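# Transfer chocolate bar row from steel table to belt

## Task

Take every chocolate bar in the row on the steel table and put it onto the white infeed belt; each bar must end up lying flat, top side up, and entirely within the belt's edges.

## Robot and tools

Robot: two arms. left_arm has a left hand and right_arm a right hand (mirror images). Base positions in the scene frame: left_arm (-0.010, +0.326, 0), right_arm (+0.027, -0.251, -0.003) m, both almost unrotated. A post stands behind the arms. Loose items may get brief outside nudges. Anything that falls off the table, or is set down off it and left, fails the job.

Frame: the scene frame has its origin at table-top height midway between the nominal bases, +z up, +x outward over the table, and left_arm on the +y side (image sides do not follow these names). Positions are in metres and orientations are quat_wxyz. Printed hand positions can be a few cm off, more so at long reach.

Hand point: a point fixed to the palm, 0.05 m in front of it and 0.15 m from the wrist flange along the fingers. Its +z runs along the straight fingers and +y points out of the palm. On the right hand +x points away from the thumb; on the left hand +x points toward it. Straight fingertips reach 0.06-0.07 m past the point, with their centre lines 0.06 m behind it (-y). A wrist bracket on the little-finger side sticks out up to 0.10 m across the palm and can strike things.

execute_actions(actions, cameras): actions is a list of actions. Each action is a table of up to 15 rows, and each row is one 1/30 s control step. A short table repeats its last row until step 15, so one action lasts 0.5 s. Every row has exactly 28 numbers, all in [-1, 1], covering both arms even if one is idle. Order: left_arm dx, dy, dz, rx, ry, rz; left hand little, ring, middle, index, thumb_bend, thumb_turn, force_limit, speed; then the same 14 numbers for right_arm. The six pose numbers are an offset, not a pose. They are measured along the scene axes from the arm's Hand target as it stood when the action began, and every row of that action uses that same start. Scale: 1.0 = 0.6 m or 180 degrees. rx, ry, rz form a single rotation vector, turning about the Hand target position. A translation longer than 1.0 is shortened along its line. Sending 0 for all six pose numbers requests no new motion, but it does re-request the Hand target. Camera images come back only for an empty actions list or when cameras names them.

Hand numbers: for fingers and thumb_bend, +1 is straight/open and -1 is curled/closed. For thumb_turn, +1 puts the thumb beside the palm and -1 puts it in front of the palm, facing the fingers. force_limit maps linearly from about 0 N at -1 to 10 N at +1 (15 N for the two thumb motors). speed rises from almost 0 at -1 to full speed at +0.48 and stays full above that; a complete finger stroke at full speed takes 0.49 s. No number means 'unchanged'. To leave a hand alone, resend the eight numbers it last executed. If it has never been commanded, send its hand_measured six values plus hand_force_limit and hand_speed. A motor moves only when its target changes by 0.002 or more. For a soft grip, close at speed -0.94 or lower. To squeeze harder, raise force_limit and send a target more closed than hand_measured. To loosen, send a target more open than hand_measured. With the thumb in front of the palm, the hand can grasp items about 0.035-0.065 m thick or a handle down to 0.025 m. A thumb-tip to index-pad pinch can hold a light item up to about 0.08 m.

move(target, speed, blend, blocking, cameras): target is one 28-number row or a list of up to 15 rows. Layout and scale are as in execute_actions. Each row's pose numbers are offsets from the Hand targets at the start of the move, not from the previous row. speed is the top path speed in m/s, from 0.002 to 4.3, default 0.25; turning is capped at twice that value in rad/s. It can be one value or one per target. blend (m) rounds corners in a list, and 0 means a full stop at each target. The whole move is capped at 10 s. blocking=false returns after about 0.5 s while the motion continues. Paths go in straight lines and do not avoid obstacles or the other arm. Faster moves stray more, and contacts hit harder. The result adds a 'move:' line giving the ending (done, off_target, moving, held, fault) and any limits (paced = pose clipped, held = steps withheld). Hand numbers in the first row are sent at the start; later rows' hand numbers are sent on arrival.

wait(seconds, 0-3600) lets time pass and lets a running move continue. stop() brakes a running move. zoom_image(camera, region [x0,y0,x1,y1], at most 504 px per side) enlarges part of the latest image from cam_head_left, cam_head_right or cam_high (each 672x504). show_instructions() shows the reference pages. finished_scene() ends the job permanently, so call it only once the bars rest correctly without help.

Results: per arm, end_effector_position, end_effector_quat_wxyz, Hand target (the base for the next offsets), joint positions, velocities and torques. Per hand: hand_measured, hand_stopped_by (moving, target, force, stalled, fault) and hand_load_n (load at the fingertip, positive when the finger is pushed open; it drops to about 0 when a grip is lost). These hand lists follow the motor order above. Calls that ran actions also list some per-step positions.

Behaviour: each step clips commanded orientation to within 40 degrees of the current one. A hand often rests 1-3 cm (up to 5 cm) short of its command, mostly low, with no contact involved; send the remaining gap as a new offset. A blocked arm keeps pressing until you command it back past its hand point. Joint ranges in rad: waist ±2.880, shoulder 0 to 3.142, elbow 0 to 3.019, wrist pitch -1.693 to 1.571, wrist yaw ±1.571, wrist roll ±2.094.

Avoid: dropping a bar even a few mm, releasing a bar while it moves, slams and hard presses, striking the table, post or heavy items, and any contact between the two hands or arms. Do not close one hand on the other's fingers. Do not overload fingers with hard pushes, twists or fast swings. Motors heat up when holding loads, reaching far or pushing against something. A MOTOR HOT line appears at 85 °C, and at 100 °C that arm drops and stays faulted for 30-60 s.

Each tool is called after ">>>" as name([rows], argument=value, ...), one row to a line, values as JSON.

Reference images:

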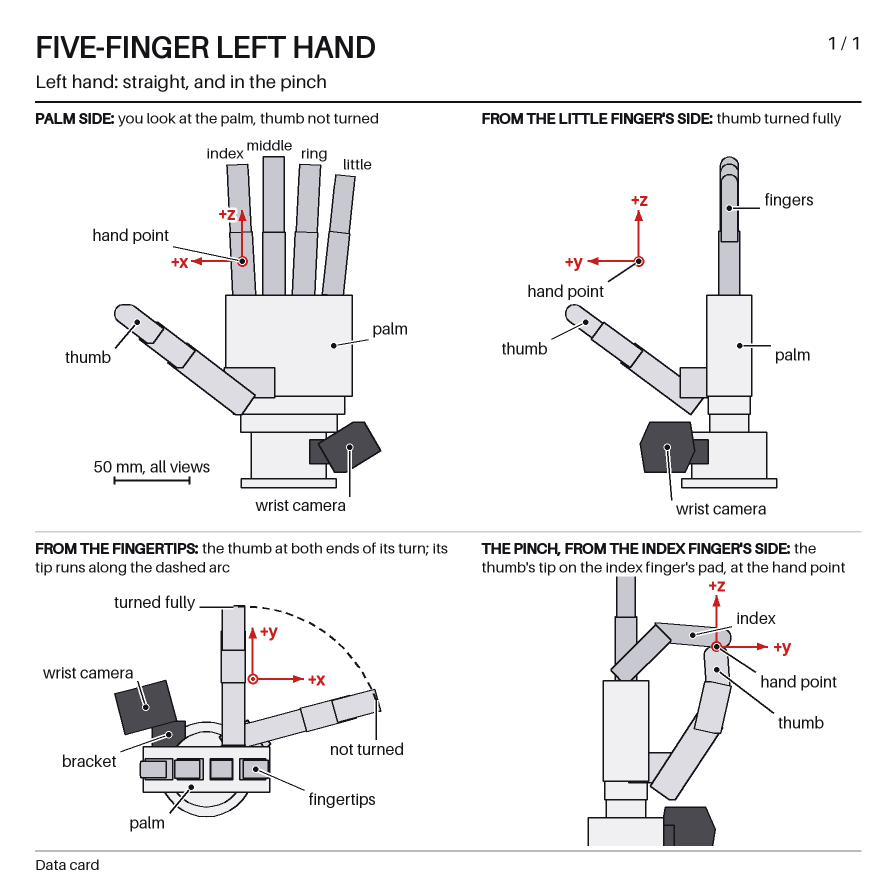

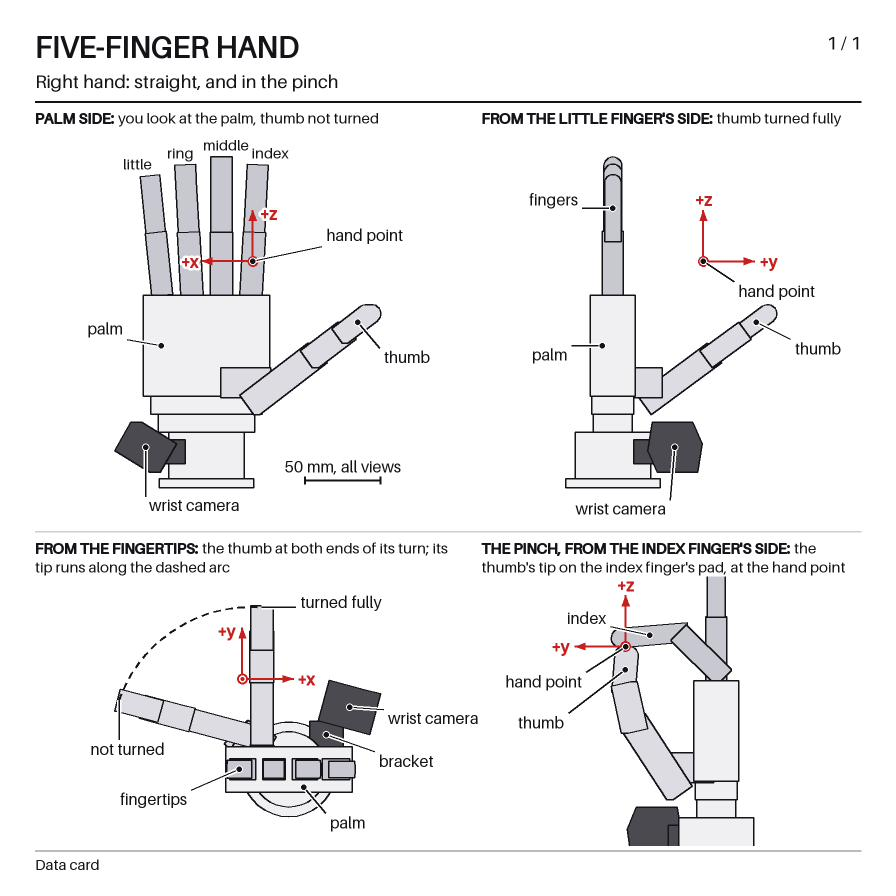

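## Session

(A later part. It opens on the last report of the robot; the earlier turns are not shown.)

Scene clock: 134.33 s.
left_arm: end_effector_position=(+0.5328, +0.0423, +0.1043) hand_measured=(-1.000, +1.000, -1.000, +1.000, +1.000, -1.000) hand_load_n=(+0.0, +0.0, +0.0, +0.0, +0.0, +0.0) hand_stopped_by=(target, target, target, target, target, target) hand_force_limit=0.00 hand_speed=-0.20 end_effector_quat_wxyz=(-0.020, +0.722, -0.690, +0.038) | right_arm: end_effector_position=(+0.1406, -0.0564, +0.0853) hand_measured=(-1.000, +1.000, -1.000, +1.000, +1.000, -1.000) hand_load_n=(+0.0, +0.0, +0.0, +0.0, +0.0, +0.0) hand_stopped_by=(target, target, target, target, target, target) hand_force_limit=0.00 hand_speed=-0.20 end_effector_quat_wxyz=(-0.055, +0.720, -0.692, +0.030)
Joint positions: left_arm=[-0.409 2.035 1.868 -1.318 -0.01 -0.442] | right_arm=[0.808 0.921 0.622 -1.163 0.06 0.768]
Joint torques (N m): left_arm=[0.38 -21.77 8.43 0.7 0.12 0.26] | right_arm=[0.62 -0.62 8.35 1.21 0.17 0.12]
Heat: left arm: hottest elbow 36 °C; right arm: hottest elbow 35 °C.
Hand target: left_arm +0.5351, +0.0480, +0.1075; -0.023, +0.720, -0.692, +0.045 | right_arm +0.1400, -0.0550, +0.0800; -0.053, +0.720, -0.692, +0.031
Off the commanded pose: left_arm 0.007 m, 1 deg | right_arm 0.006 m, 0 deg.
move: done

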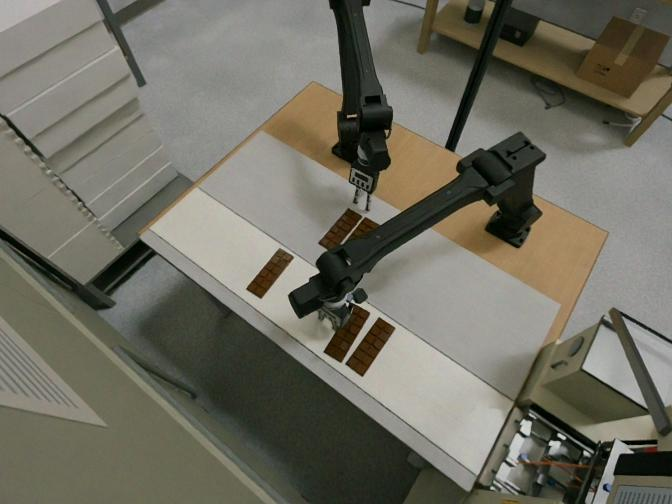

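>>> move([
  [0, -0.0417, 0, 0, 0, 0, -1, 1, -1, 1, 1, -1, 0, -0.2, 0, 0, 0, 0, 0, 0, -1, 1, -1, 1, 1, -1, 0, -0.2],
  [0, -0.0417, 0.1042, 0, 0, 0, -1, 1, -1, 1, 1, -1, 0, -0.2, 0.0417, 0.0167, 0.02, 0, 0, 0, -1, 1, -1, 1, 1, -1, 0, -0.2],
  [-0.5585, 0.1033, 0.1042, 0, 0, 0, -1, 1, -1, 1, 1, -1, 0, -0.2, 0.1417, 0.0283, 0.035, 0, 0, 0, -1, 1, -1, 1, 1, -1, 0, -0.2],
], speed=[0.06, 0.12, 0.25], blend=[0.003, 0.02, 0], cameras=["cam_high"])

>>> zoom_image(camera="cam_high", region=[240, 180, 420, 380])

Scene clock: 138.37 s.
left_arm: end_effector_position=(+0.2076, +0.1089, +0.1734) hand_measured=(-1.000, +1.000, -1.000, +1.000, +1.000, -1.000) hand_load_n=(+0.5, +0.5, +0.0, +0.0, +0.0, +0.0) hand_stopped_by=(target, target, target, target, target, target) hand_force_limit=0.00 hand_speed=-0.20 end_effector_quat_wxyz=(-0.024, +0.719, -0.693, +0.056) | right_arm: end_effector_position=(+0.2003, -0.0540, +0.0837) hand_measured=(-1.000, +1.000, -1.000, +1.000, +1.000, -1.000) hand_load_n=(+0.0, -0.5, +0.0, +0.0, +0.0, +0.0) hand_stopped_by=(target, target, target, target, target, target) hand_force_limit=0.00 hand_speed=-0.20 end_effector_quat_wxyz=(-0.022, +0.721, -0.692, +0.027)
Joint positions: left_arm=[-0.615 1.134 0.982 -1.301 -0.028 -0.637] | right_arm=[0.653 1.129 0.745 -1.135 0.047 0.615]
Joint torques (N m): left_arm=[-0.97 -7.12 8.46 -0.21 -0.06 -0.06] | right_arm=[-0.79 -2.9 13.64 1.16 -0.03 -0.05]
Heat: left arm: hottest elbow 36 °C; right arm: hottest elbow 35 °C.
Hand target: left_arm +0.1999, +0.1099, +0.1701; -0.022, +0.720, -0.692, +0.045 | right_arm +0.2251, -0.0380, +0.1010; -0.054, +0.720, -0.692, +0.031
Off the commanded pose: left_arm 0.008 m, 1 deg | right_arm 0.034 m, 4 deg.
move: off_target (right_arm)

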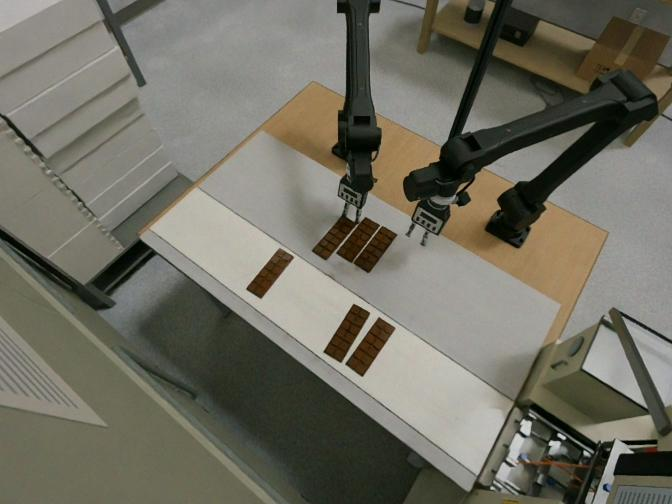

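Scaled by 2.520 from the camera's image (finer frame: 960x720).

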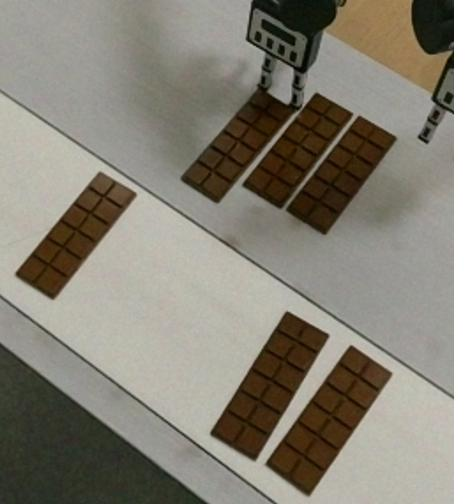

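>>> move(target=[0, 0, 0, 0, 0, 0, -1, 1, -1, 1, 1, -1, 0, -0.2, 0.1583, -0.0083, 0.005, 0, 0, 0, -1, 1, -1, 1, 1, -1, 0, -0.2], speed=0.06, cameras=["cam_high"])

>>> zoom_image(camera="cam_high", region=[240, 180, 420, 380])

Scene clock: 141.63 s.
left_arm: end_effector_position=(+0.2077, +0.1089, +0.1735) hand_measured=(-1.000, +1.000, -1.000, +1.000, +1.000, -1.000) hand_load_n=(+0.0, +0.0, +0.5, +0.0, +0.0, +0.0) hand_stopped_by=(target, target, target, target, target, target) hand_force_limit=0.00 hand_speed=-0.20 end_effector_quat_wxyz=(-0.024, +0.719, -0.692, +0.056) | right_arm: end_effector_position=(+0.2929, -0.0549, +0.0886) hand_measured=(-1.000, +1.000, -1.000, +1.000, +1.000, -1.000) hand_load_n=(+0.0, -0.5, +0.0, +0.0, +0.0, +0.0) hand_stopped_by=(target, target, target, target, target, target) hand_force_limit=0.00 hand_speed=-0.20 end_effector_quat_wxyz=(-0.024, +0.720, -0.693, +0.023)
Joint positions: left_arm=[-0.615 1.134 0.982 -1.301 -0.028 -0.638] | right_arm=[0.487 1.34 0.933 -1.104 0.03 0.451]
Joint torques (N m): left_arm=[-1.03 -7.06 8.44 -0.24 -0.06 -0.07] | right_arm=[-0.73 -5.66 13.52 1.13 -0.12 -0.05]
Heat: left arm: hottest elbow 36 °C; right arm: hottest elbow 36 °C.
Hand target: left_arm +0.1999, +0.1099, +0.1701; -0.022, +0.720, -0.692, +0.045 | right_arm +0.3200, -0.0430, +0.1039; -0.053, +0.720, -0.692, +0.031
Off the commanded pose: left_arm 0.008 m, 1 deg | right_arm 0.033 m, 4 deg.
move: off_target (right_arm)

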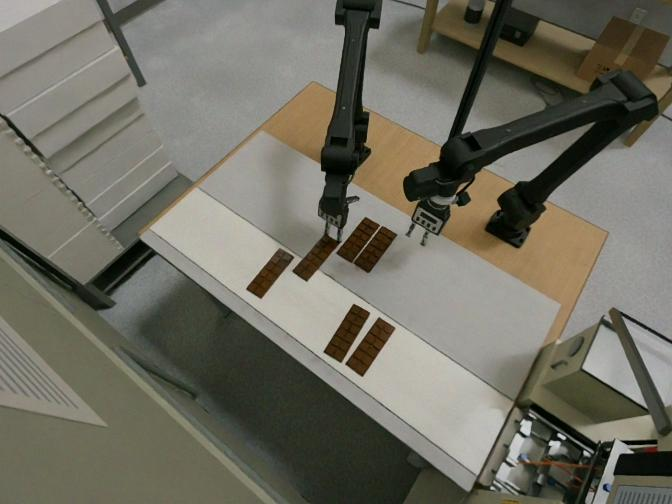

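Scaled by 2.520 from the camera's image (finer frame: 960x720).

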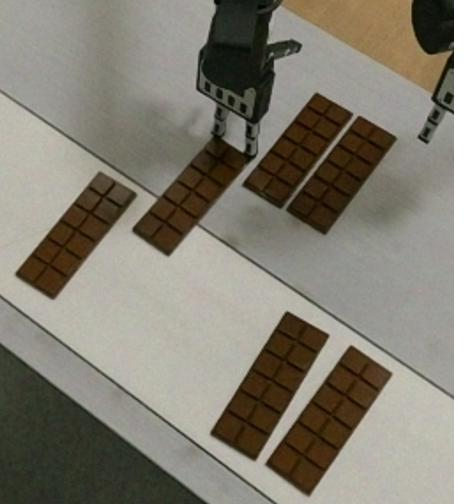

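>>> move(target=[0, 0, 0, 0, 0, 0, -1, 1, -1, 1, 1, -1, 0, -0.2, 0.1917, -0.005, -0.001, 0, 0, 0, -1, 1, -1, 1, 1, -1, 0, -0.2], speed=0.06, cameras=["cam_high"])

>>> zoom_image(camera="cam_high", region=[220, 180, 420, 380])

Scene clock: 144.53 s.
left_arm: end_effector_position=(+0.2077, +0.1089, +0.1735) hand_measured=(-1.000, +1.000, -1.000, +1.000, +1.000, -1.000) hand_load_n=(+0.5, +0.0, +0.0, +0.0, +0.0, +0.0) hand_stopped_by=(target, target, target, target, target, target) hand_force_limit=0.00 hand_speed=-0.20 end_effector_quat_wxyz=(-0.024, +0.719, -0.692, +0.056) | right_arm: end_effector_position=(+0.4123, -0.0515, +0.0891) hand_measured=(-1.000, +1.000, -1.000, +1.000, +1.000, -1.000) hand_load_n=(+0.0, +0.0, +0.0, +0.0, +0.0, +0.0) hand_stopped_by=(target, target, target, target, target, target) hand_force_limit=0.00 hand_speed=-0.20 end_effector_quat_wxyz=(-0.035, +0.720, -0.693, +0.024)
Joint positions: left_arm=[-0.615 1.134 0.982 -1.301 -0.028 -0.638] | right_arm=[0.37 1.602 1.219 -1.104 0.015 0.334]
Joint torques (N m): left_arm=[-1.08 -7.06 8.46 -0.24 -0.05 -0.07] | right_arm=[-0.67 -9.29 13.63 0.32 -0.11 -0.05]
Heat: left arm: hottest elbow 36 °C; right arm: hottest elbow 36 °C.
Hand target: left_arm +0.1999, +0.1099, +0.1701; -0.022, +0.720, -0.692, +0.045 | right_arm +0.4350, -0.0460, +0.1032; -0.053, +0.720, -0.692, +0.031
Off the commanded pose: left_arm 0.008 m, 1 deg | right_arm 0.027 m, 2 deg.
move: off_target (right_arm)

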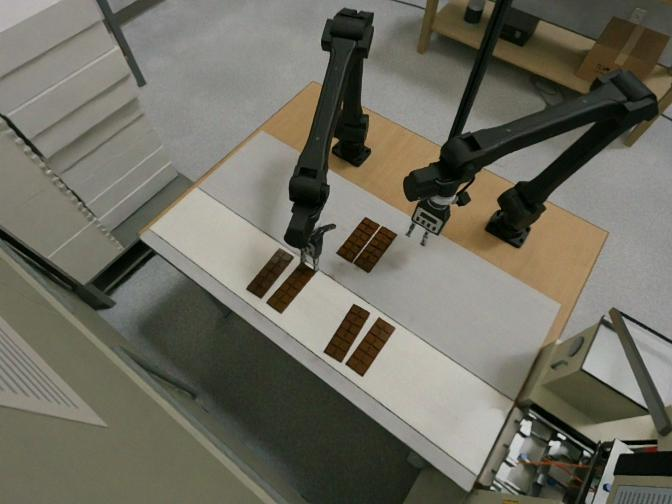

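Scaled by 2.520 from the camera's image (finer frame: 960x720).

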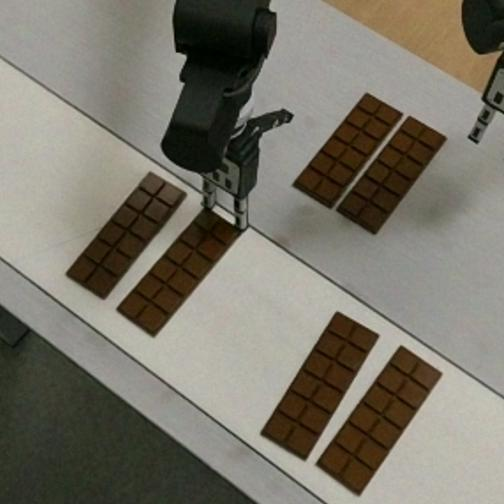

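>>> move([
  [0, 0, 0, 0, 0, 0, -1, 1, -1, 1, 1, -1, 0, -0.2, -0.0583, 0, 0, 0, 0, 0, -1, 1, -1, 1, 1, -1, 0, -0.2],
  [0, 0, 0, 0, 0, 0, -1, 1, -1, 1, 1, -1, 0, -0.2, -0.0583, 0, 0.1113, 0, 0, 0, -1, 1, -1, 1, 1, -1, 0, -0.2],
  [-0.0867, -0.1667, 0, 0, 0, 0, -1, 1, -1, 1, 1, -1, 0, -0.2, -0.225, -0.2567, 0.1113, 0, 0, 0, -1, 1, -1, 1, 1, -1, 0, -0.2],
  [-0.0867, -0.1667, -0.135, 0, 0, 0, -1, 1, -1, 1, 1, -1, 0, -0.2, -0.225, -0.2567, 0.1113, 0, 0, 0, -1, 1, -1, 1, 1, -1, 0, -0.2],
], speed=[0.06, 0.12, 0.2, 0.1], blend=[0.003, 0.02, 0.005, 0], cameras=["cam_high"])

>>> zoom_image(camera="cam_high", region=[220, 180, 420, 380])

Scene clock: 149.40 s.
left_arm: end_effector_position=(+0.1508, +0.0121, +0.0954) hand_measured=(-1.000, +1.000, -1.000, +1.000, +1.000, -1.000) hand_load_n=(+0.0, +0.0, +0.0, +0.0, +0.0, +0.0) hand_stopped_by=(target, target, target, target, target, target) hand_force_limit=0.00 hand_speed=-0.20 end_effector_quat_wxyz=(-0.021, +0.719, -0.693, +0.047) | right_arm: end_effector_position=(+0.3068, -0.1976, +0.1697) hand_measured=(-1.000, +1.000, -1.000, +1.000, +1.000, -1.000) hand_load_n=(+0.0, +0.0, +0.0, +0.0, +0.0, +0.0) hand_stopped_by=(target, target, target, target, target, target) hand_force_limit=0.00 hand_speed=-0.20 end_effector_quat_wxyz=(-0.055, +0.719, -0.692, +0.035)
Joint positions: left_arm=[-0.95 1.286 0.893 -1.092 -0.058 -0.971] | right_arm=[0.058 1.152 0.999 -1.288 -0.023 0.025]
Joint torques (N m): left_arm=[-1.08 -7.71 7.92 0.72 -0.06 -0.08] | right_arm=[-0.67 -5.77 8.53 0.17 -0.14 -0.04]
Heat: left arm: hottest elbow 36 °C; right arm: hottest elbow 36 °C.
Hand target: left_arm +0.1479, +0.0098, +0.0891; -0.022, +0.720, -0.692, +0.045 | right_arm +0.2999, -0.2001, +0.1700; -0.053, +0.719, -0.692, +0.031
Off the commanded pose: left_arm 0.007 m, 0 deg | right_arm 0.007 m, 1 deg.
move: done

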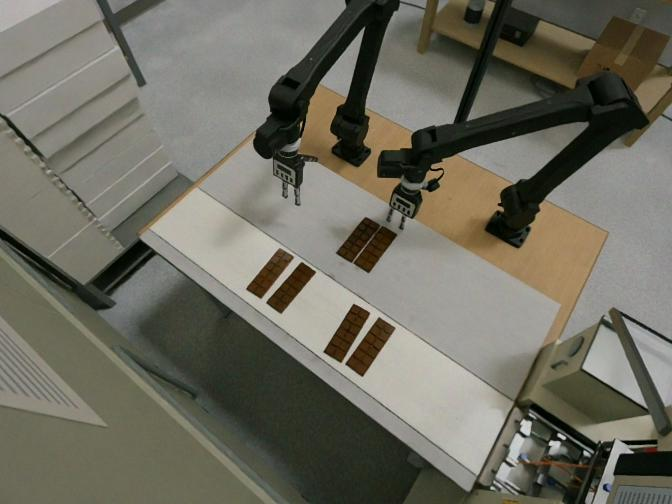

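Scaled by 2.520 from the camera's image (finer frame: 960x720).

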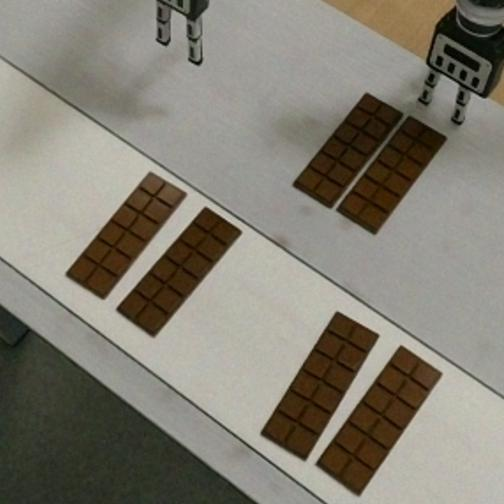

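>>> move(target=[0.095, -0.018, 0.0258, 0, 0, 0, -1, 1, -1, 1, 1, -1, 0, -0.2, 0, 0, 0, 0, 0, 0, -1, 1, -1, 1, 1, -1, 0, -0.2], speed=0.06, cameras=["cam_high"])

>>> zoom_image(camera="cam_high", region=[330, 190, 430, 290])

Scene clock: 151.73 s.
left_arm: end_effector_position=(+0.1888, +0.0083, +0.0933) hand_measured=(-1.000, +1.000, -1.000, +1.000, +1.000, -1.000) hand_load_n=(+0.0, -1.0, +0.0, +0.0, +0.0, +0.5) hand_stopped_by=(target, target, target, target, target, target) hand_force_limit=0.00 hand_speed=-0.20 end_effector_quat_wxyz=(-0.021, +0.721, -0.692, +0.034) | right_arm: end_effector_position=(+0.3068, -0.1976, +0.1697) hand_measured=(-1.000, +1.000, -1.000, +1.000, +1.000, -1.000) hand_load_n=(+0.0, +0.0, +0.0, +0.0, +0.0, +0.0) hand_stopped_by=(target, target, target, target, target, target) hand_force_limit=0.00 hand_speed=-0.20 end_effector_quat_wxyz=(-0.055, +0.719, -0.692, +0.035)
Joint positions: left_arm=[-0.871 1.377 0.972 -1.102 -0.049 -0.897] | right_arm=[0.058 1.152 0.999 -1.288 -0.023 0.025]
Joint torques (N m): left_arm=[1.03 -8.64 12.4 -0.12 -0.11 0.22] | right_arm=[-0.79 -5.77 8.53 0.17 -0.14 -0.04]
Heat: left arm: hottest elbow 36 °C; right arm: hottest elbow 36 °C.
Hand target: left_arm +0.2050, -0.0010, +0.1045; -0.022, +0.720, -0.692, +0.045 | right_arm +0.2999, -0.2001, +0.1700; -0.053, +0.719, -0.692, +0.031
Off the commanded pose: left_arm 0.022 m, 1 deg | right_arm 0.007 m, 0 deg.
move: off_target (left_arm)

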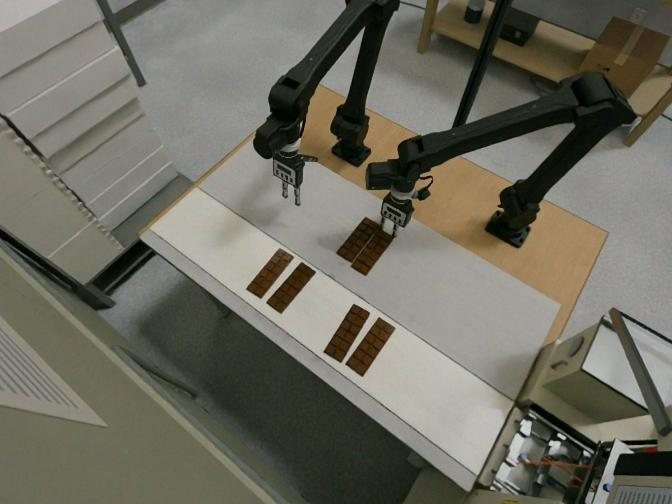

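Scaled by 5.040 from the camera's image (finer frame: 960x720).

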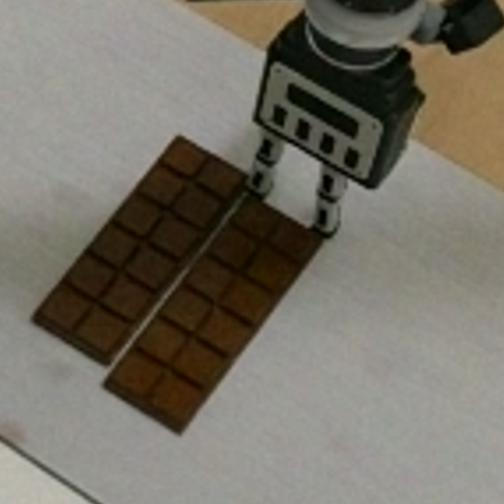

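>>> move([
  [0.0333, 0.0083, 0.0008, 0, 0, 0, -1, 1, -1, 1, 1, -1, 0, -0.2, 0, 0, 0, 0, 0, 0, -1, 1, -1, 1, 1, -1, 0, -0.2],
  [0.1583, 0.0167, 0.0008, 0, 0, 0, -1, 1, -1, 1, 1, -1, 0, -0.2, 0, 0, 0, 0, 0, 0, -1, 1, -1, 1, 1, -1, 0, -0.2],
], speed=0.06, blend=[0.01, 0], cameras=["cam_high"])

>>> zoom_image(camera="cam_high", region=[290, 200, 440, 350])

Scene clock: 154.50 s.
left_arm: end_effector_position=(+0.2830, +0.0152, +0.0955) hand_measured=(-1.000, +1.000, -1.000, +1.000, +1.000, -1.000) hand_load_n=(+0.0, -1.0, +0.0, +0.0, +0.0, +0.0) hand_stopped_by=(target, target, target, target, target, target) hand_force_limit=0.00 hand_speed=-0.20 end_effector_quat_wxyz=(-0.021, +0.721, -0.691, +0.035) | right_arm: end_effector_position=(+0.3068, -0.1976, +0.1697) hand_measured=(-1.000, +1.000, -1.000, +1.000, +1.000, -1.000) hand_load_n=(+0.0, -0.5, +0.0, +0.0, +0.0, +0.0) hand_stopped_by=(target, target, target, target, target, target) hand_force_limit=0.00 hand_speed=-0.20 end_effector_quat_wxyz=(-0.055, +0.719, -0.692, +0.035)
Joint positions: left_arm=[-0.695 1.531 1.142 -1.108 -0.037 -0.724] | right_arm=[0.058 1.152 0.999 -1.288 -0.023 0.025]
Joint torques (N m): left_arm=[0.85 -10.81 12.48 -0.13 0.07 0.23] | right_arm=[-0.73 -5.77 8.54 0.16 -0.14 -0.04]
Heat: left arm: hottest elbow 36 °C; right arm: hottest elbow 36 °C.
Hand target: left_arm +0.2999, +0.0091, +0.1050; -0.022, +0.720, -0.692, +0.045 | right_arm +0.2999, -0.2001, +0.1700; -0.053, +0.719, -0.692, +0.031
Off the commanded pose: left_arm 0.020 m, 1 deg | right_arm 0.007 m, 0 deg.
move: off_target (left_arm)

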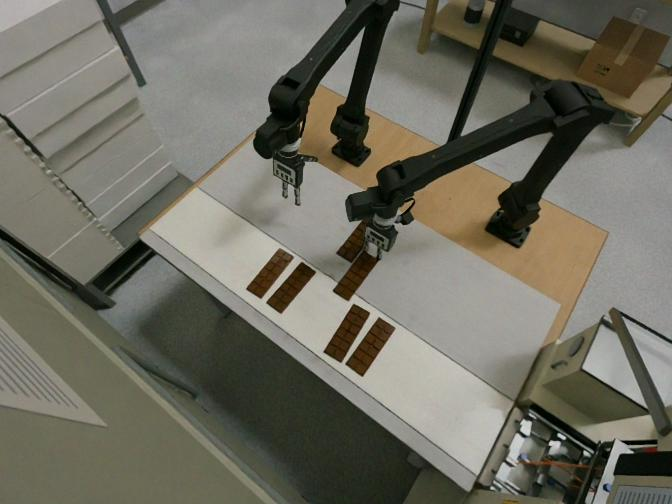

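Scaled by 3.360 from the camera's image (finer frame: 960x720).

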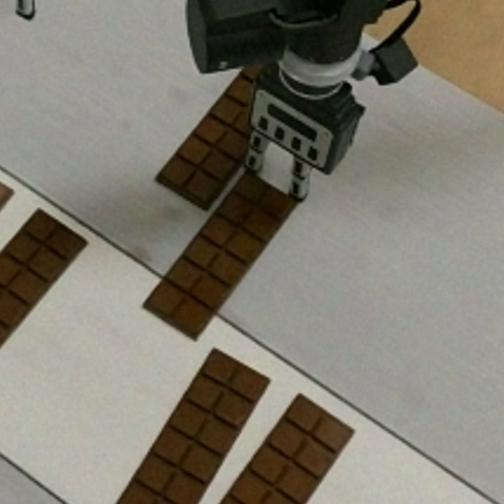

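>>> move(target=[0.2517, 0.0217, 0.0042, 0, 0, 0, -1, 1, -1, 1, 1, -1, 0, -0.2, -0.2583, 0.2833, 0, 0, 0, 0, -1, 1, -1, 1, 1, -1, 0, -0.2], speed=0.07, cameras=["cam_high"])

>>> zoom_image(camera="cam_high", region=[240, 200, 420, 390])

Scene clock: 159.50 s.
left_arm: end_effector_position=(+0.4338, +0.0237, +0.1000) hand_measured=(-1.000, +1.000, -1.000, +1.000, +1.000, -1.000) hand_load_n=(+0.0, -0.5, +0.0, +0.0, +0.0, +0.0) hand_stopped_by=(target, target, target, target, target, target) hand_force_limit=0.00 hand_speed=-0.20 end_effector_quat_wxyz=(-0.020, +0.721, -0.691, +0.036) | right_arm: end_effector_position=(+0.1487, -0.0279, +0.1704) hand_measured=(-1.000, +1.000, -1.000, +1.000, +1.000, -1.000) hand_load_n=(+0.0, +0.0, +0.0, +0.0, -0.5, +0.0) hand_stopped_by=(target, target, target, target, target, target) hand_force_limit=0.00 hand_speed=-0.20 end_effector_quat_wxyz=(-0.058, +0.720, -0.691, +0.030)
Joint positions: left_arm=[-0.51 1.824 1.535 -1.201 -0.02 -0.539] | right_arm=[0.863 0.949 0.865 -1.375 0.066 0.822]
Joint torques (N m): left_arm=[0.79 -15.85 12.88 -0.17 0.12 0.24] | right_arm=[0.56 -2.61 9.14 0.13 0.17 0.11]
Heat: left arm: hottest elbow 37 °C; right arm: hottest elbow 36 °C.
Hand target: left_arm +0.4509, +0.0222, +0.1074; -0.022, +0.720, -0.692, +0.045 | right_arm +0.1450, -0.0301, +0.1701; -0.053, +0.720, -0.692, +0.031
Off the commanded pose: left_arm 0.019 m, 1 deg | right_arm 0.004 m, 1 deg.
move: off_target (left_arm)

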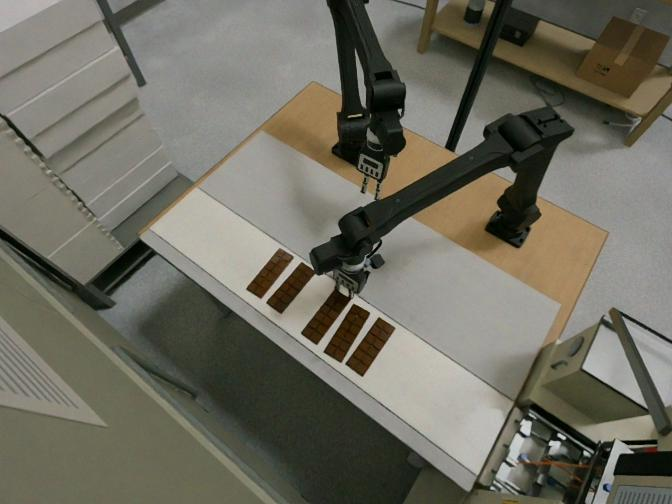

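Scaled by 2.653 from the camera's image (finer frame: 960x720).

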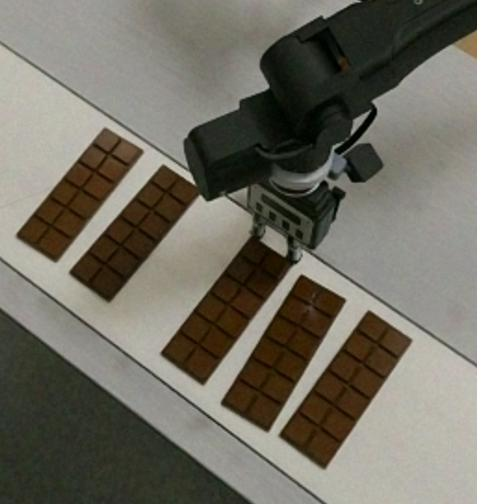

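>>> zoom_image(camera="cam_high", region=[280, 270, 400, 390])

>>> zoom_image(camera="cam_high", region=[235, 235, 355, 355])

Scaled by 4.200 from the camera's image (finer frame: 960x720).

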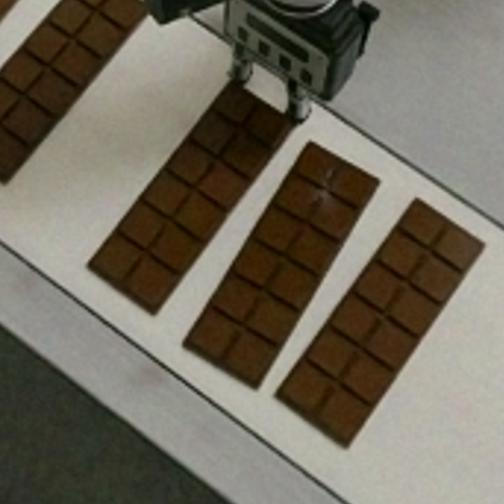

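Scaled by 4.200 from the camera's image (finer frame: 960x720).

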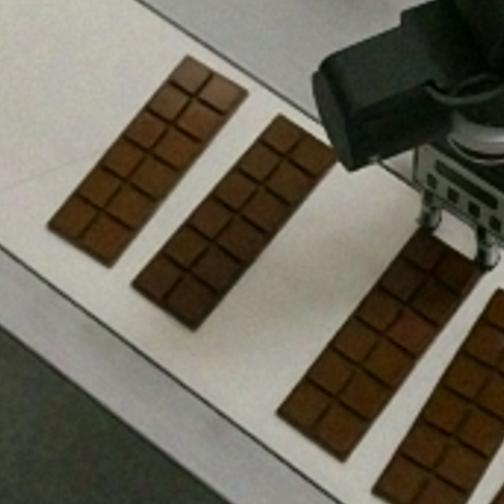

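>>> move([
  [-0.055, 0, 0, 0, 0, 0, -1, 1, -1, 1, 1, -1, 0, -0.2, 0, 0, 0, 0, 0, 0, -1, 1, -1, 1, 1, -1, 0, -0.2],
  [-0.055, 0, 0.1043, 0, 0, 0, -1, 1, -1, 1, 1, -1, 0, -0.2, 0, 0, 0, 0, 0, 0, -1, 1, -1, 1, 1, -1, 0, -0.2],
  [-0.3348, 0.2963, 0.1043, 0, 0, 0, -1, 1, -1, 1, 1, -1, 0, -0.2, -0.0083, 0.0627, 0, 0, 0, 0, -1, 1, -1, 1, 1, -1, 0, -0.2],
  [-0.3348, 0.2963, 0.1043, 0, 0, 0, -1, 1, -1, 1, 1, -1, 0, -0.2, -0.0083, 0.0627, -0.1502, 0, 0, 0, -1, 1, -1, 1, 1, -1, 0, -0.2],
], speed=[0.06, 0.12, 0.2, 0.1], blend=[0.003, 0.02, 0.005, 0], cameras=["cam_high"])

>>> zoom_image(camera="cam_high", region=[240, 180, 420, 390])

Scene clock: 164.67 s.
left_arm: end_effector_position=(+0.2568, +0.1941, +0.1735) hand_measured=(-1.000, +1.000, -1.000, +1.000, +1.000, -1.000) hand_load_n=(+0.0, +0.0, +0.0, +0.0, +0.0, +0.0) hand_stopped_by=(target, target, target, target, target, target) hand_force_limit=0.00 hand_speed=-0.20 end_effector_quat_wxyz=(-0.028, +0.721, -0.690, +0.055) | right_arm: end_effector_position=(+0.1409, +0.0058, +0.0852) hand_measured=(-1.000, +1.000, -1.000, +1.000, +1.000, -1.000) hand_load_n=(+0.0, +0.0, +0.0, +0.0, +0.0, +0.0) hand_stopped_by=(target, target, target, target, target, target) hand_force_limit=0.00 hand_speed=-0.20 end_effector_quat_wxyz=(-0.054, +0.720, -0.692, +0.030)
Joint positions: left_arm=[-0.305 1.152 0.997 -1.293 0 -0.335] | right_arm=[0.966 1.085 0.72 -1.109 0.076 0.926]
Joint torques (N m): left_arm=[0.67 -7.53 8.27 -0.17 0.19 0.23] | right_arm=[0.62 -2.61 8.24 1.16 0.16 0.11]
Heat: left arm: hottest elbow 37 °C; right arm: hottest elbow 36 °C.
Hand target: left_arm +0.2501, +0.1999, +0.1701; -0.022, +0.720, -0.692, +0.045 | right_arm +0.1400, +0.0075, +0.0799; -0.053, +0.720, -0.692, +0.031
Off the commanded pose: left_arm 0.010 m, 1 deg | right_arm 0.006 m, 0 deg.
move: done

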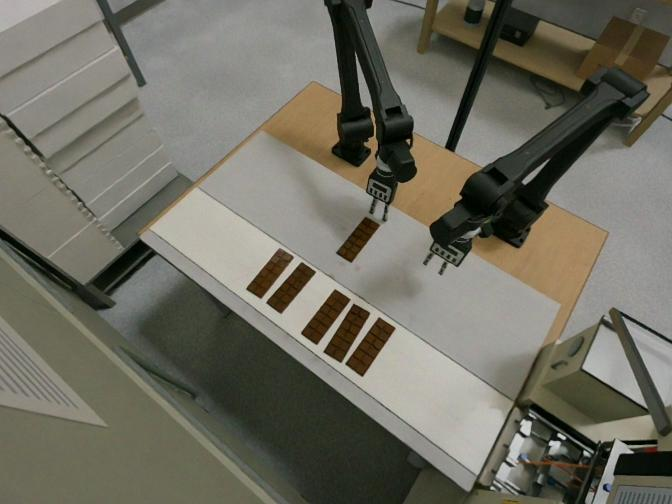

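Scaled by 2.400 from the camera's image (finer frame: 960x720).

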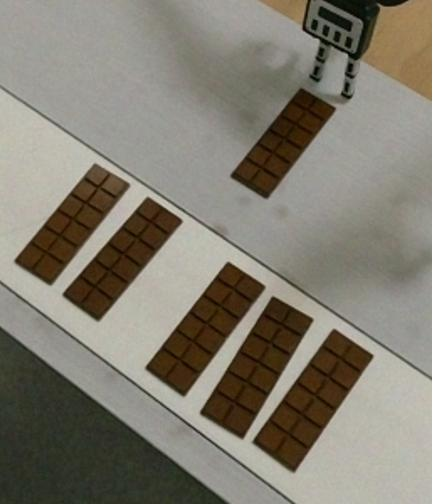

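>>> zoom_image(camera="cam_high", region=[320, 180, 410, 270])

Scaled by 5.600 from the camera's image (finer frame: 960x720).

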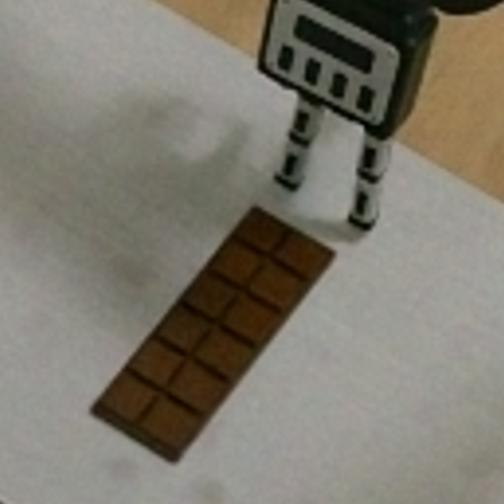

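>>> move(target=[0, 0, 0, 0, 0, 0, -1, 1, -1, 1, 1, -1, 0, -0.2, 0.1083, 0.0175, 0.0358, 0, 0, 0, -1, 1, -1, 1, 1, -1, 0, -0.2], speed=0.06, cameras=["cam_high"])

>>> zoom_image(camera="cam_high", region=[310, 190, 410, 290])

Scene clock: 167.40 s.
left_arm: end_effector_position=(+0.2568, +0.1941, +0.1735) hand_measured=(-1.000, +1.000, -1.000, +1.000, +1.000, -1.000) hand_load_n=(+0.5, +0.0, +0.0, +0.0, +0.0, +0.0) hand_stopped_by=(target, target, target, target, target, target) hand_force_limit=0.00 hand_speed=-0.20 end_effector_quat_wxyz=(-0.028, +0.721, -0.690, +0.055) | right_arm: end_effector_position=(+0.1876, +0.0025, +0.0840) hand_measured=(-1.000, +1.000, -1.000, +1.000, +1.000, -1.000) hand_load_n=(+0.0, +0.0, +0.0, +0.0, +0.0, +0.0) hand_stopped_by=(target, target, target, target, target, target) hand_force_limit=0.00 hand_speed=-0.20 end_effector_quat_wxyz=(-0.033, +0.720, -0.692, +0.032)
Joint positions: left_arm=[-0.305 1.152 0.997 -1.293 0 -0.335] | right_arm=[0.832 1.197 0.799 -1.109 0.066 0.794]
Joint torques (N m): left_arm=[0.73 -7.59 8.25 -0.18 0.18 0.23] | right_arm=[-0.67 -3.78 13.52 0.34 0.01 -0.05]
Heat: left arm: hottest elbow 36 °C; right arm: hottest elbow 36 °C.
Hand target: left_arm +0.2501, +0.1999, +0.1701; -0.022, +0.720, -0.692, +0.045 | right_arm +0.2050, +0.0180, +0.1014; -0.053, +0.720, -0.692, +0.031
Off the commanded pose: left_arm 0.010 m, 1 deg | right_arm 0.029 m, 2 deg.
move: off_target (right_arm)

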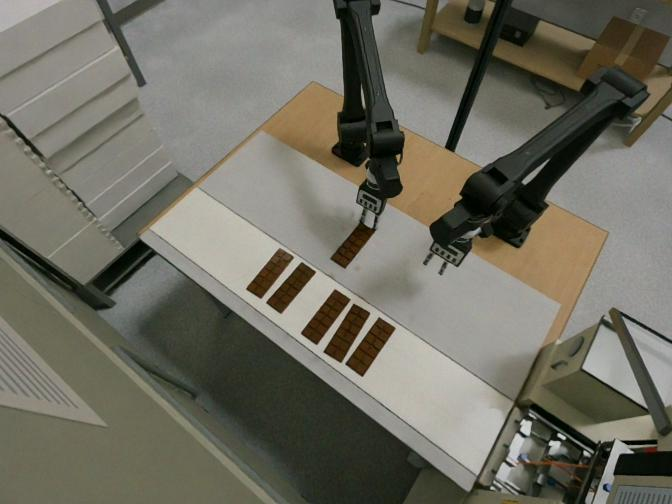

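Scaled by 5.040 from the camera's image (finer frame: 960x720).

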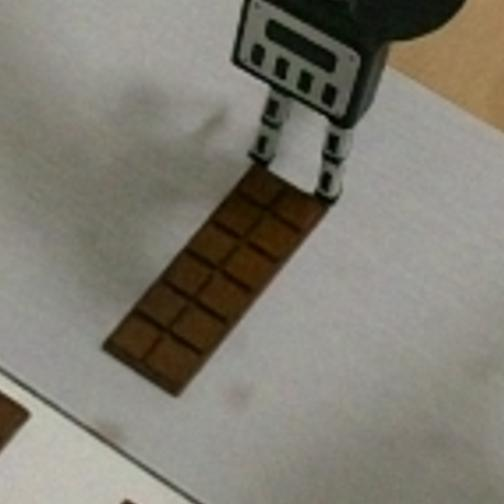

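>>> move(target=[0, 0, 0, 0, 0, 0, -1, 1, -1, 1, 1, -1, 0, -0.2, 0.1917, 0.0083, 0.0043, 0, 0, 0, -1, 1, -1, 1, 1, -1, 0, -0.2], speed=0.06, cameras=["cam_high"])

>>> zoom_image(camera="cam_high", region=[270, 210, 390, 330])

Scene clock: 170.40 s.
left_arm: end_effector_position=(+0.2568, +0.1941, +0.1735) hand_measured=(-1.000, +1.000, -1.000, +1.000, +1.000, -1.000) hand_load_n=(+0.5, +0.0, +0.0, +0.0, +0.0, +0.0) hand_stopped_by=(target, target, target, target, target, target) hand_force_limit=0.00 hand_speed=-0.20 end_effector_quat_wxyz=(-0.028, +0.721, -0.690, +0.055) | right_arm: end_effector_position=(+0.2949, +0.0077, +0.0888) hand_measured=(-1.000, +1.000, -1.000, +1.000, +1.000, -1.000) hand_load_n=(+0.5, -0.5, +0.0, +0.0, +0.0, +0.0) hand_stopped_by=(target, target, target, target, target, target) hand_force_limit=0.00 hand_speed=-0.20 end_effector_quat_wxyz=(-0.023, +0.720, -0.693, +0.028)
Joint positions: left_arm=[-0.305 1.152 0.997 -1.293 0 -0.335] | right_arm=[0.631 1.431 1.025 -1.109 0.047 0.594]
Joint torques (N m): left_arm=[0.67 -7.53 8.27 -0.18 0.19 0.23] | right_arm=[-0.79 -6.89 13.53 1.09 -0.11 -0.05]
Heat: left arm: hottest elbow 36 °C; right arm: hottest elbow 36 °C.
Hand target: left_arm +0.2501, +0.1999, +0.1701; -0.022, +0.720, -0.692, +0.045 | right_arm +0.3201, +0.0229, +0.1040; -0.053, +0.720, -0.692, +0.031
Off the commanded pose: left_arm 0.010 m, 1 deg | right_arm 0.033 m, 3 deg.
move: off_target (right_arm)

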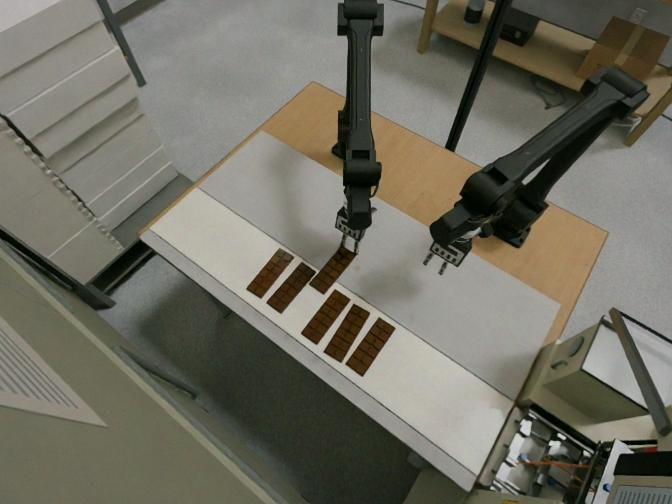

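Scaled by 4.200 from the camera's image (finer frame: 960x720).

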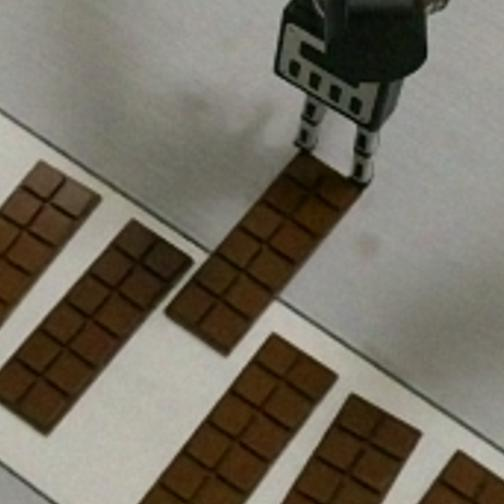

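>>> move(target=[0, 0, 0, 0, 0, 0, -1, 1, -1, 1, 1, -1, 0, -0.2, 0.2017, 0.0017, -0.0013, 0, 0, 0, -1, 1, -1, 1, 1, -1, 0, -0.2], speed=0.06, cameras=["cam_high"])

>>> zoom_image(camera="cam_high", region=[240, 230, 400, 380])

Scene clock: 173.53 s.
left_arm: end_effector_position=(+0.2568, +0.1941, +0.1735) hand_measured=(-1.000, +1.000, -1.000, +1.000, +1.000, -1.000) hand_load_n=(+0.0, +0.0, +0.0, +0.0, +0.0, +0.0) hand_stopped_by=(target, target, target, target, target, target) hand_force_limit=0.00 hand_speed=-0.20 end_effector_quat_wxyz=(-0.028, +0.721, -0.690, +0.055) | right_arm: end_effector_position=(+0.4214, +0.0174, +0.0897) hand_measured=(-1.000, +1.000, -1.000, +1.000, +1.000, -1.000) hand_load_n=(+0.0, +0.0, +0.0, +0.0, +0.0, +0.0) hand_stopped_by=(target, target, target, target, target, target) hand_force_limit=0.00 hand_speed=-0.20 end_effector_quat_wxyz=(-0.038, +0.720, -0.693, +0.028)
Joint positions: left_arm=[-0.305 1.152 0.997 -1.293 0 -0.335] | right_arm=[0.494 1.687 1.33 -1.123 0.03 0.458]
Joint torques (N m): left_arm=[0.73 -7.59 8.25 -0.17 0.19 0.23] | right_arm=[-0.67 -10.58 13.67 0.03 -0.1 -0.04]
Heat: left arm: hottest elbow 36 °C; right arm: hottest elbow 36 °C.
Hand target: left_arm +0.2501, +0.1999, +0.1701; -0.022, +0.720, -0.692, +0.045 | right_arm +0.4409, +0.0241, +0.1032; -0.053, +0.720, -0.692, +0.031
Off the commanded pose: left_arm 0.010 m, 1 deg | right_arm 0.025 m, 2 deg.
move: off_target (right_arm)

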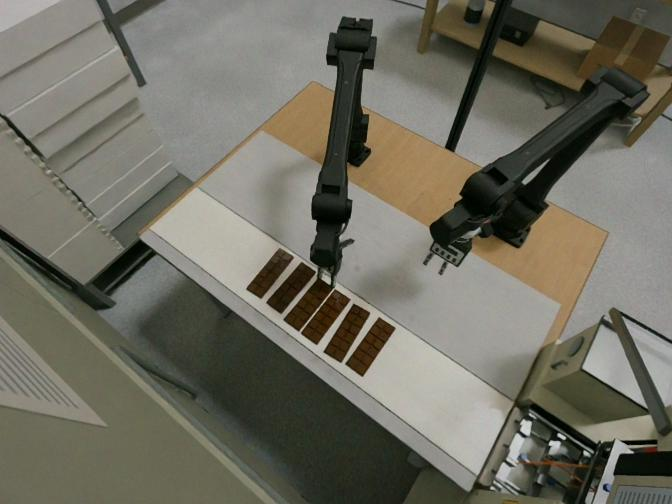

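Scaled by 3.150 from the camera's image (finer frame: 960x720).

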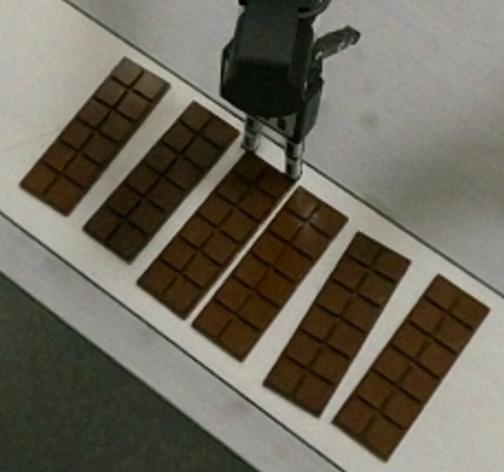

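>>> move([
  [0, 0, 0, 0, 0, 0, -1, 1, -1, 1, 1, -1, 0, -0.2, -0.0667, 0, 0, 0, 0, 0, -1, 1, -1, 1, 1, -1, 0, -0.2],
  [0, 0, 0, 0, 0, 0, -1, 1, -1, 1, 1, -1, 0, -0.2, -0.0667, 0, 0.1113, 0, 0, 0, -1, 1, -1, 1, 1, -1, 0, -0.2],
  [0, 0, 0, 0, 0, 0, -1, 1, -1, 1, 1, -1, 0, -0.2, -0.3333, -0.25, 0.1113, 0, 0, 0, -1, 1, -1, 1, 1, -1, 0, -0.2],
], speed=[0.06, 0.12, 0.2], blend=[0.003, 0.02, 0], cameras=["cam_high", "cam_head_left"])

>>> zoom_image(camera="cam_high", region=[235, 230, 405, 385])

>>> zoom_image(camera="cam_head_left", region=[180, 205, 340, 305])

Scene clock: 177.07 s.
left_arm: end_effector_position=(+0.2568, +0.1941, +0.1735) hand_measured=(-1.000, +1.000, -1.000, +1.000, +1.000, -1.000) hand_load_n=(+0.0, +0.0, +0.0, +0.0, +0.0, +0.0) hand_stopped_by=(target, target, target, target, target, target) hand_force_limit=0.00 hand_speed=-0.20 end_effector_quat_wxyz=(-0.028, +0.721, -0.690, +0.055) | right_arm: end_effector_position=(+0.2469, -0.1219, +0.1708) hand_measured=(-1.000, +1.000, -1.000, +1.000, +1.000, -1.000) hand_load_n=(+0.0, +0.0, +0.0, +0.0, +0.0, +0.0) hand_stopped_by=(target, target, target, target, target, target) hand_force_limit=0.00 hand_speed=-0.20 end_effector_quat_wxyz=(-0.058, +0.719, -0.692, +0.035)
Joint positions: left_arm=[-0.305 1.152 0.997 -1.293 0 -0.335] | right_arm=[0.351 1.025 0.913 -1.325 0.013 0.315]
Joint torques (N m): left_arm=[0.73 -7.53 8.25 -0.18 0.19 0.23] | right_arm=[-0.79 -3.96 8.59 0.16 -0.12 -0.04]
Heat: left arm: hottest elbow 36 °C; right arm: hottest elbow 36 °C.
Hand target: left_arm +0.2501, +0.1999, +0.1701; -0.022, +0.720, -0.692, +0.045 | right_arm +0.2411, -0.1260, +0.1700; -0.053, +0.720, -0.692, +0.031
Off the commanded pose: left_arm 0.010 m, 1 deg | right_arm 0.007 m, 1 deg.
move: done
Images, in order (width x height): cam_head_left 672x504, cam_high 672x504.

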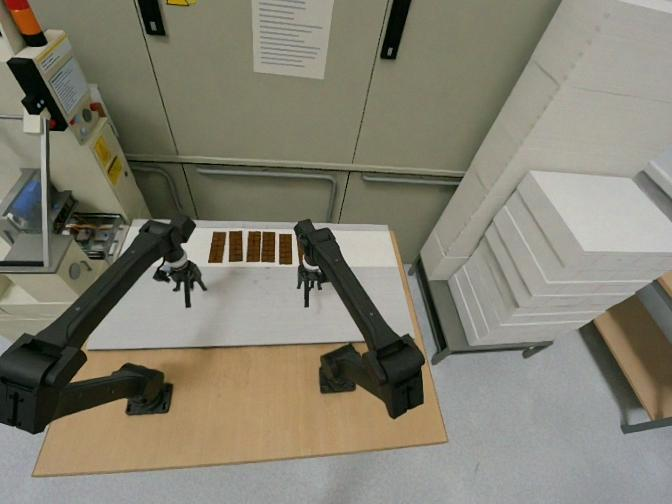

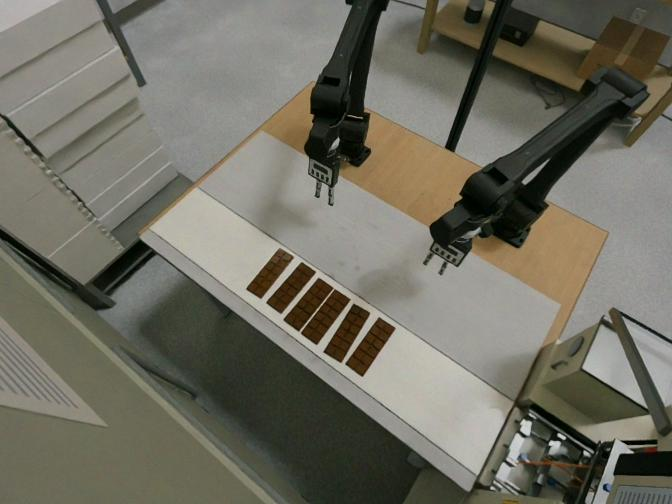

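Scaled by 2.965 from the camera's image (finer frame: 960x720).

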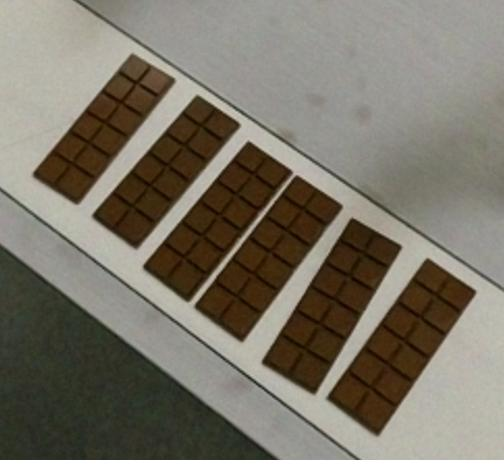

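Scaled by 3.150 from the camera's image (finer frame: 960x720).

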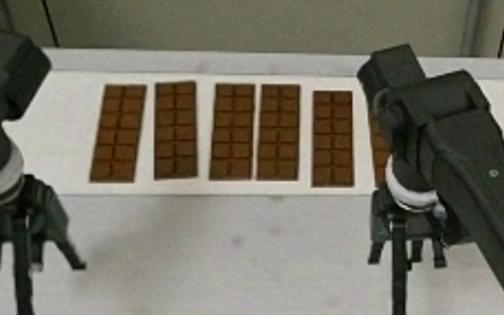

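>>> finished_scene()

The scene is finished: the task was done.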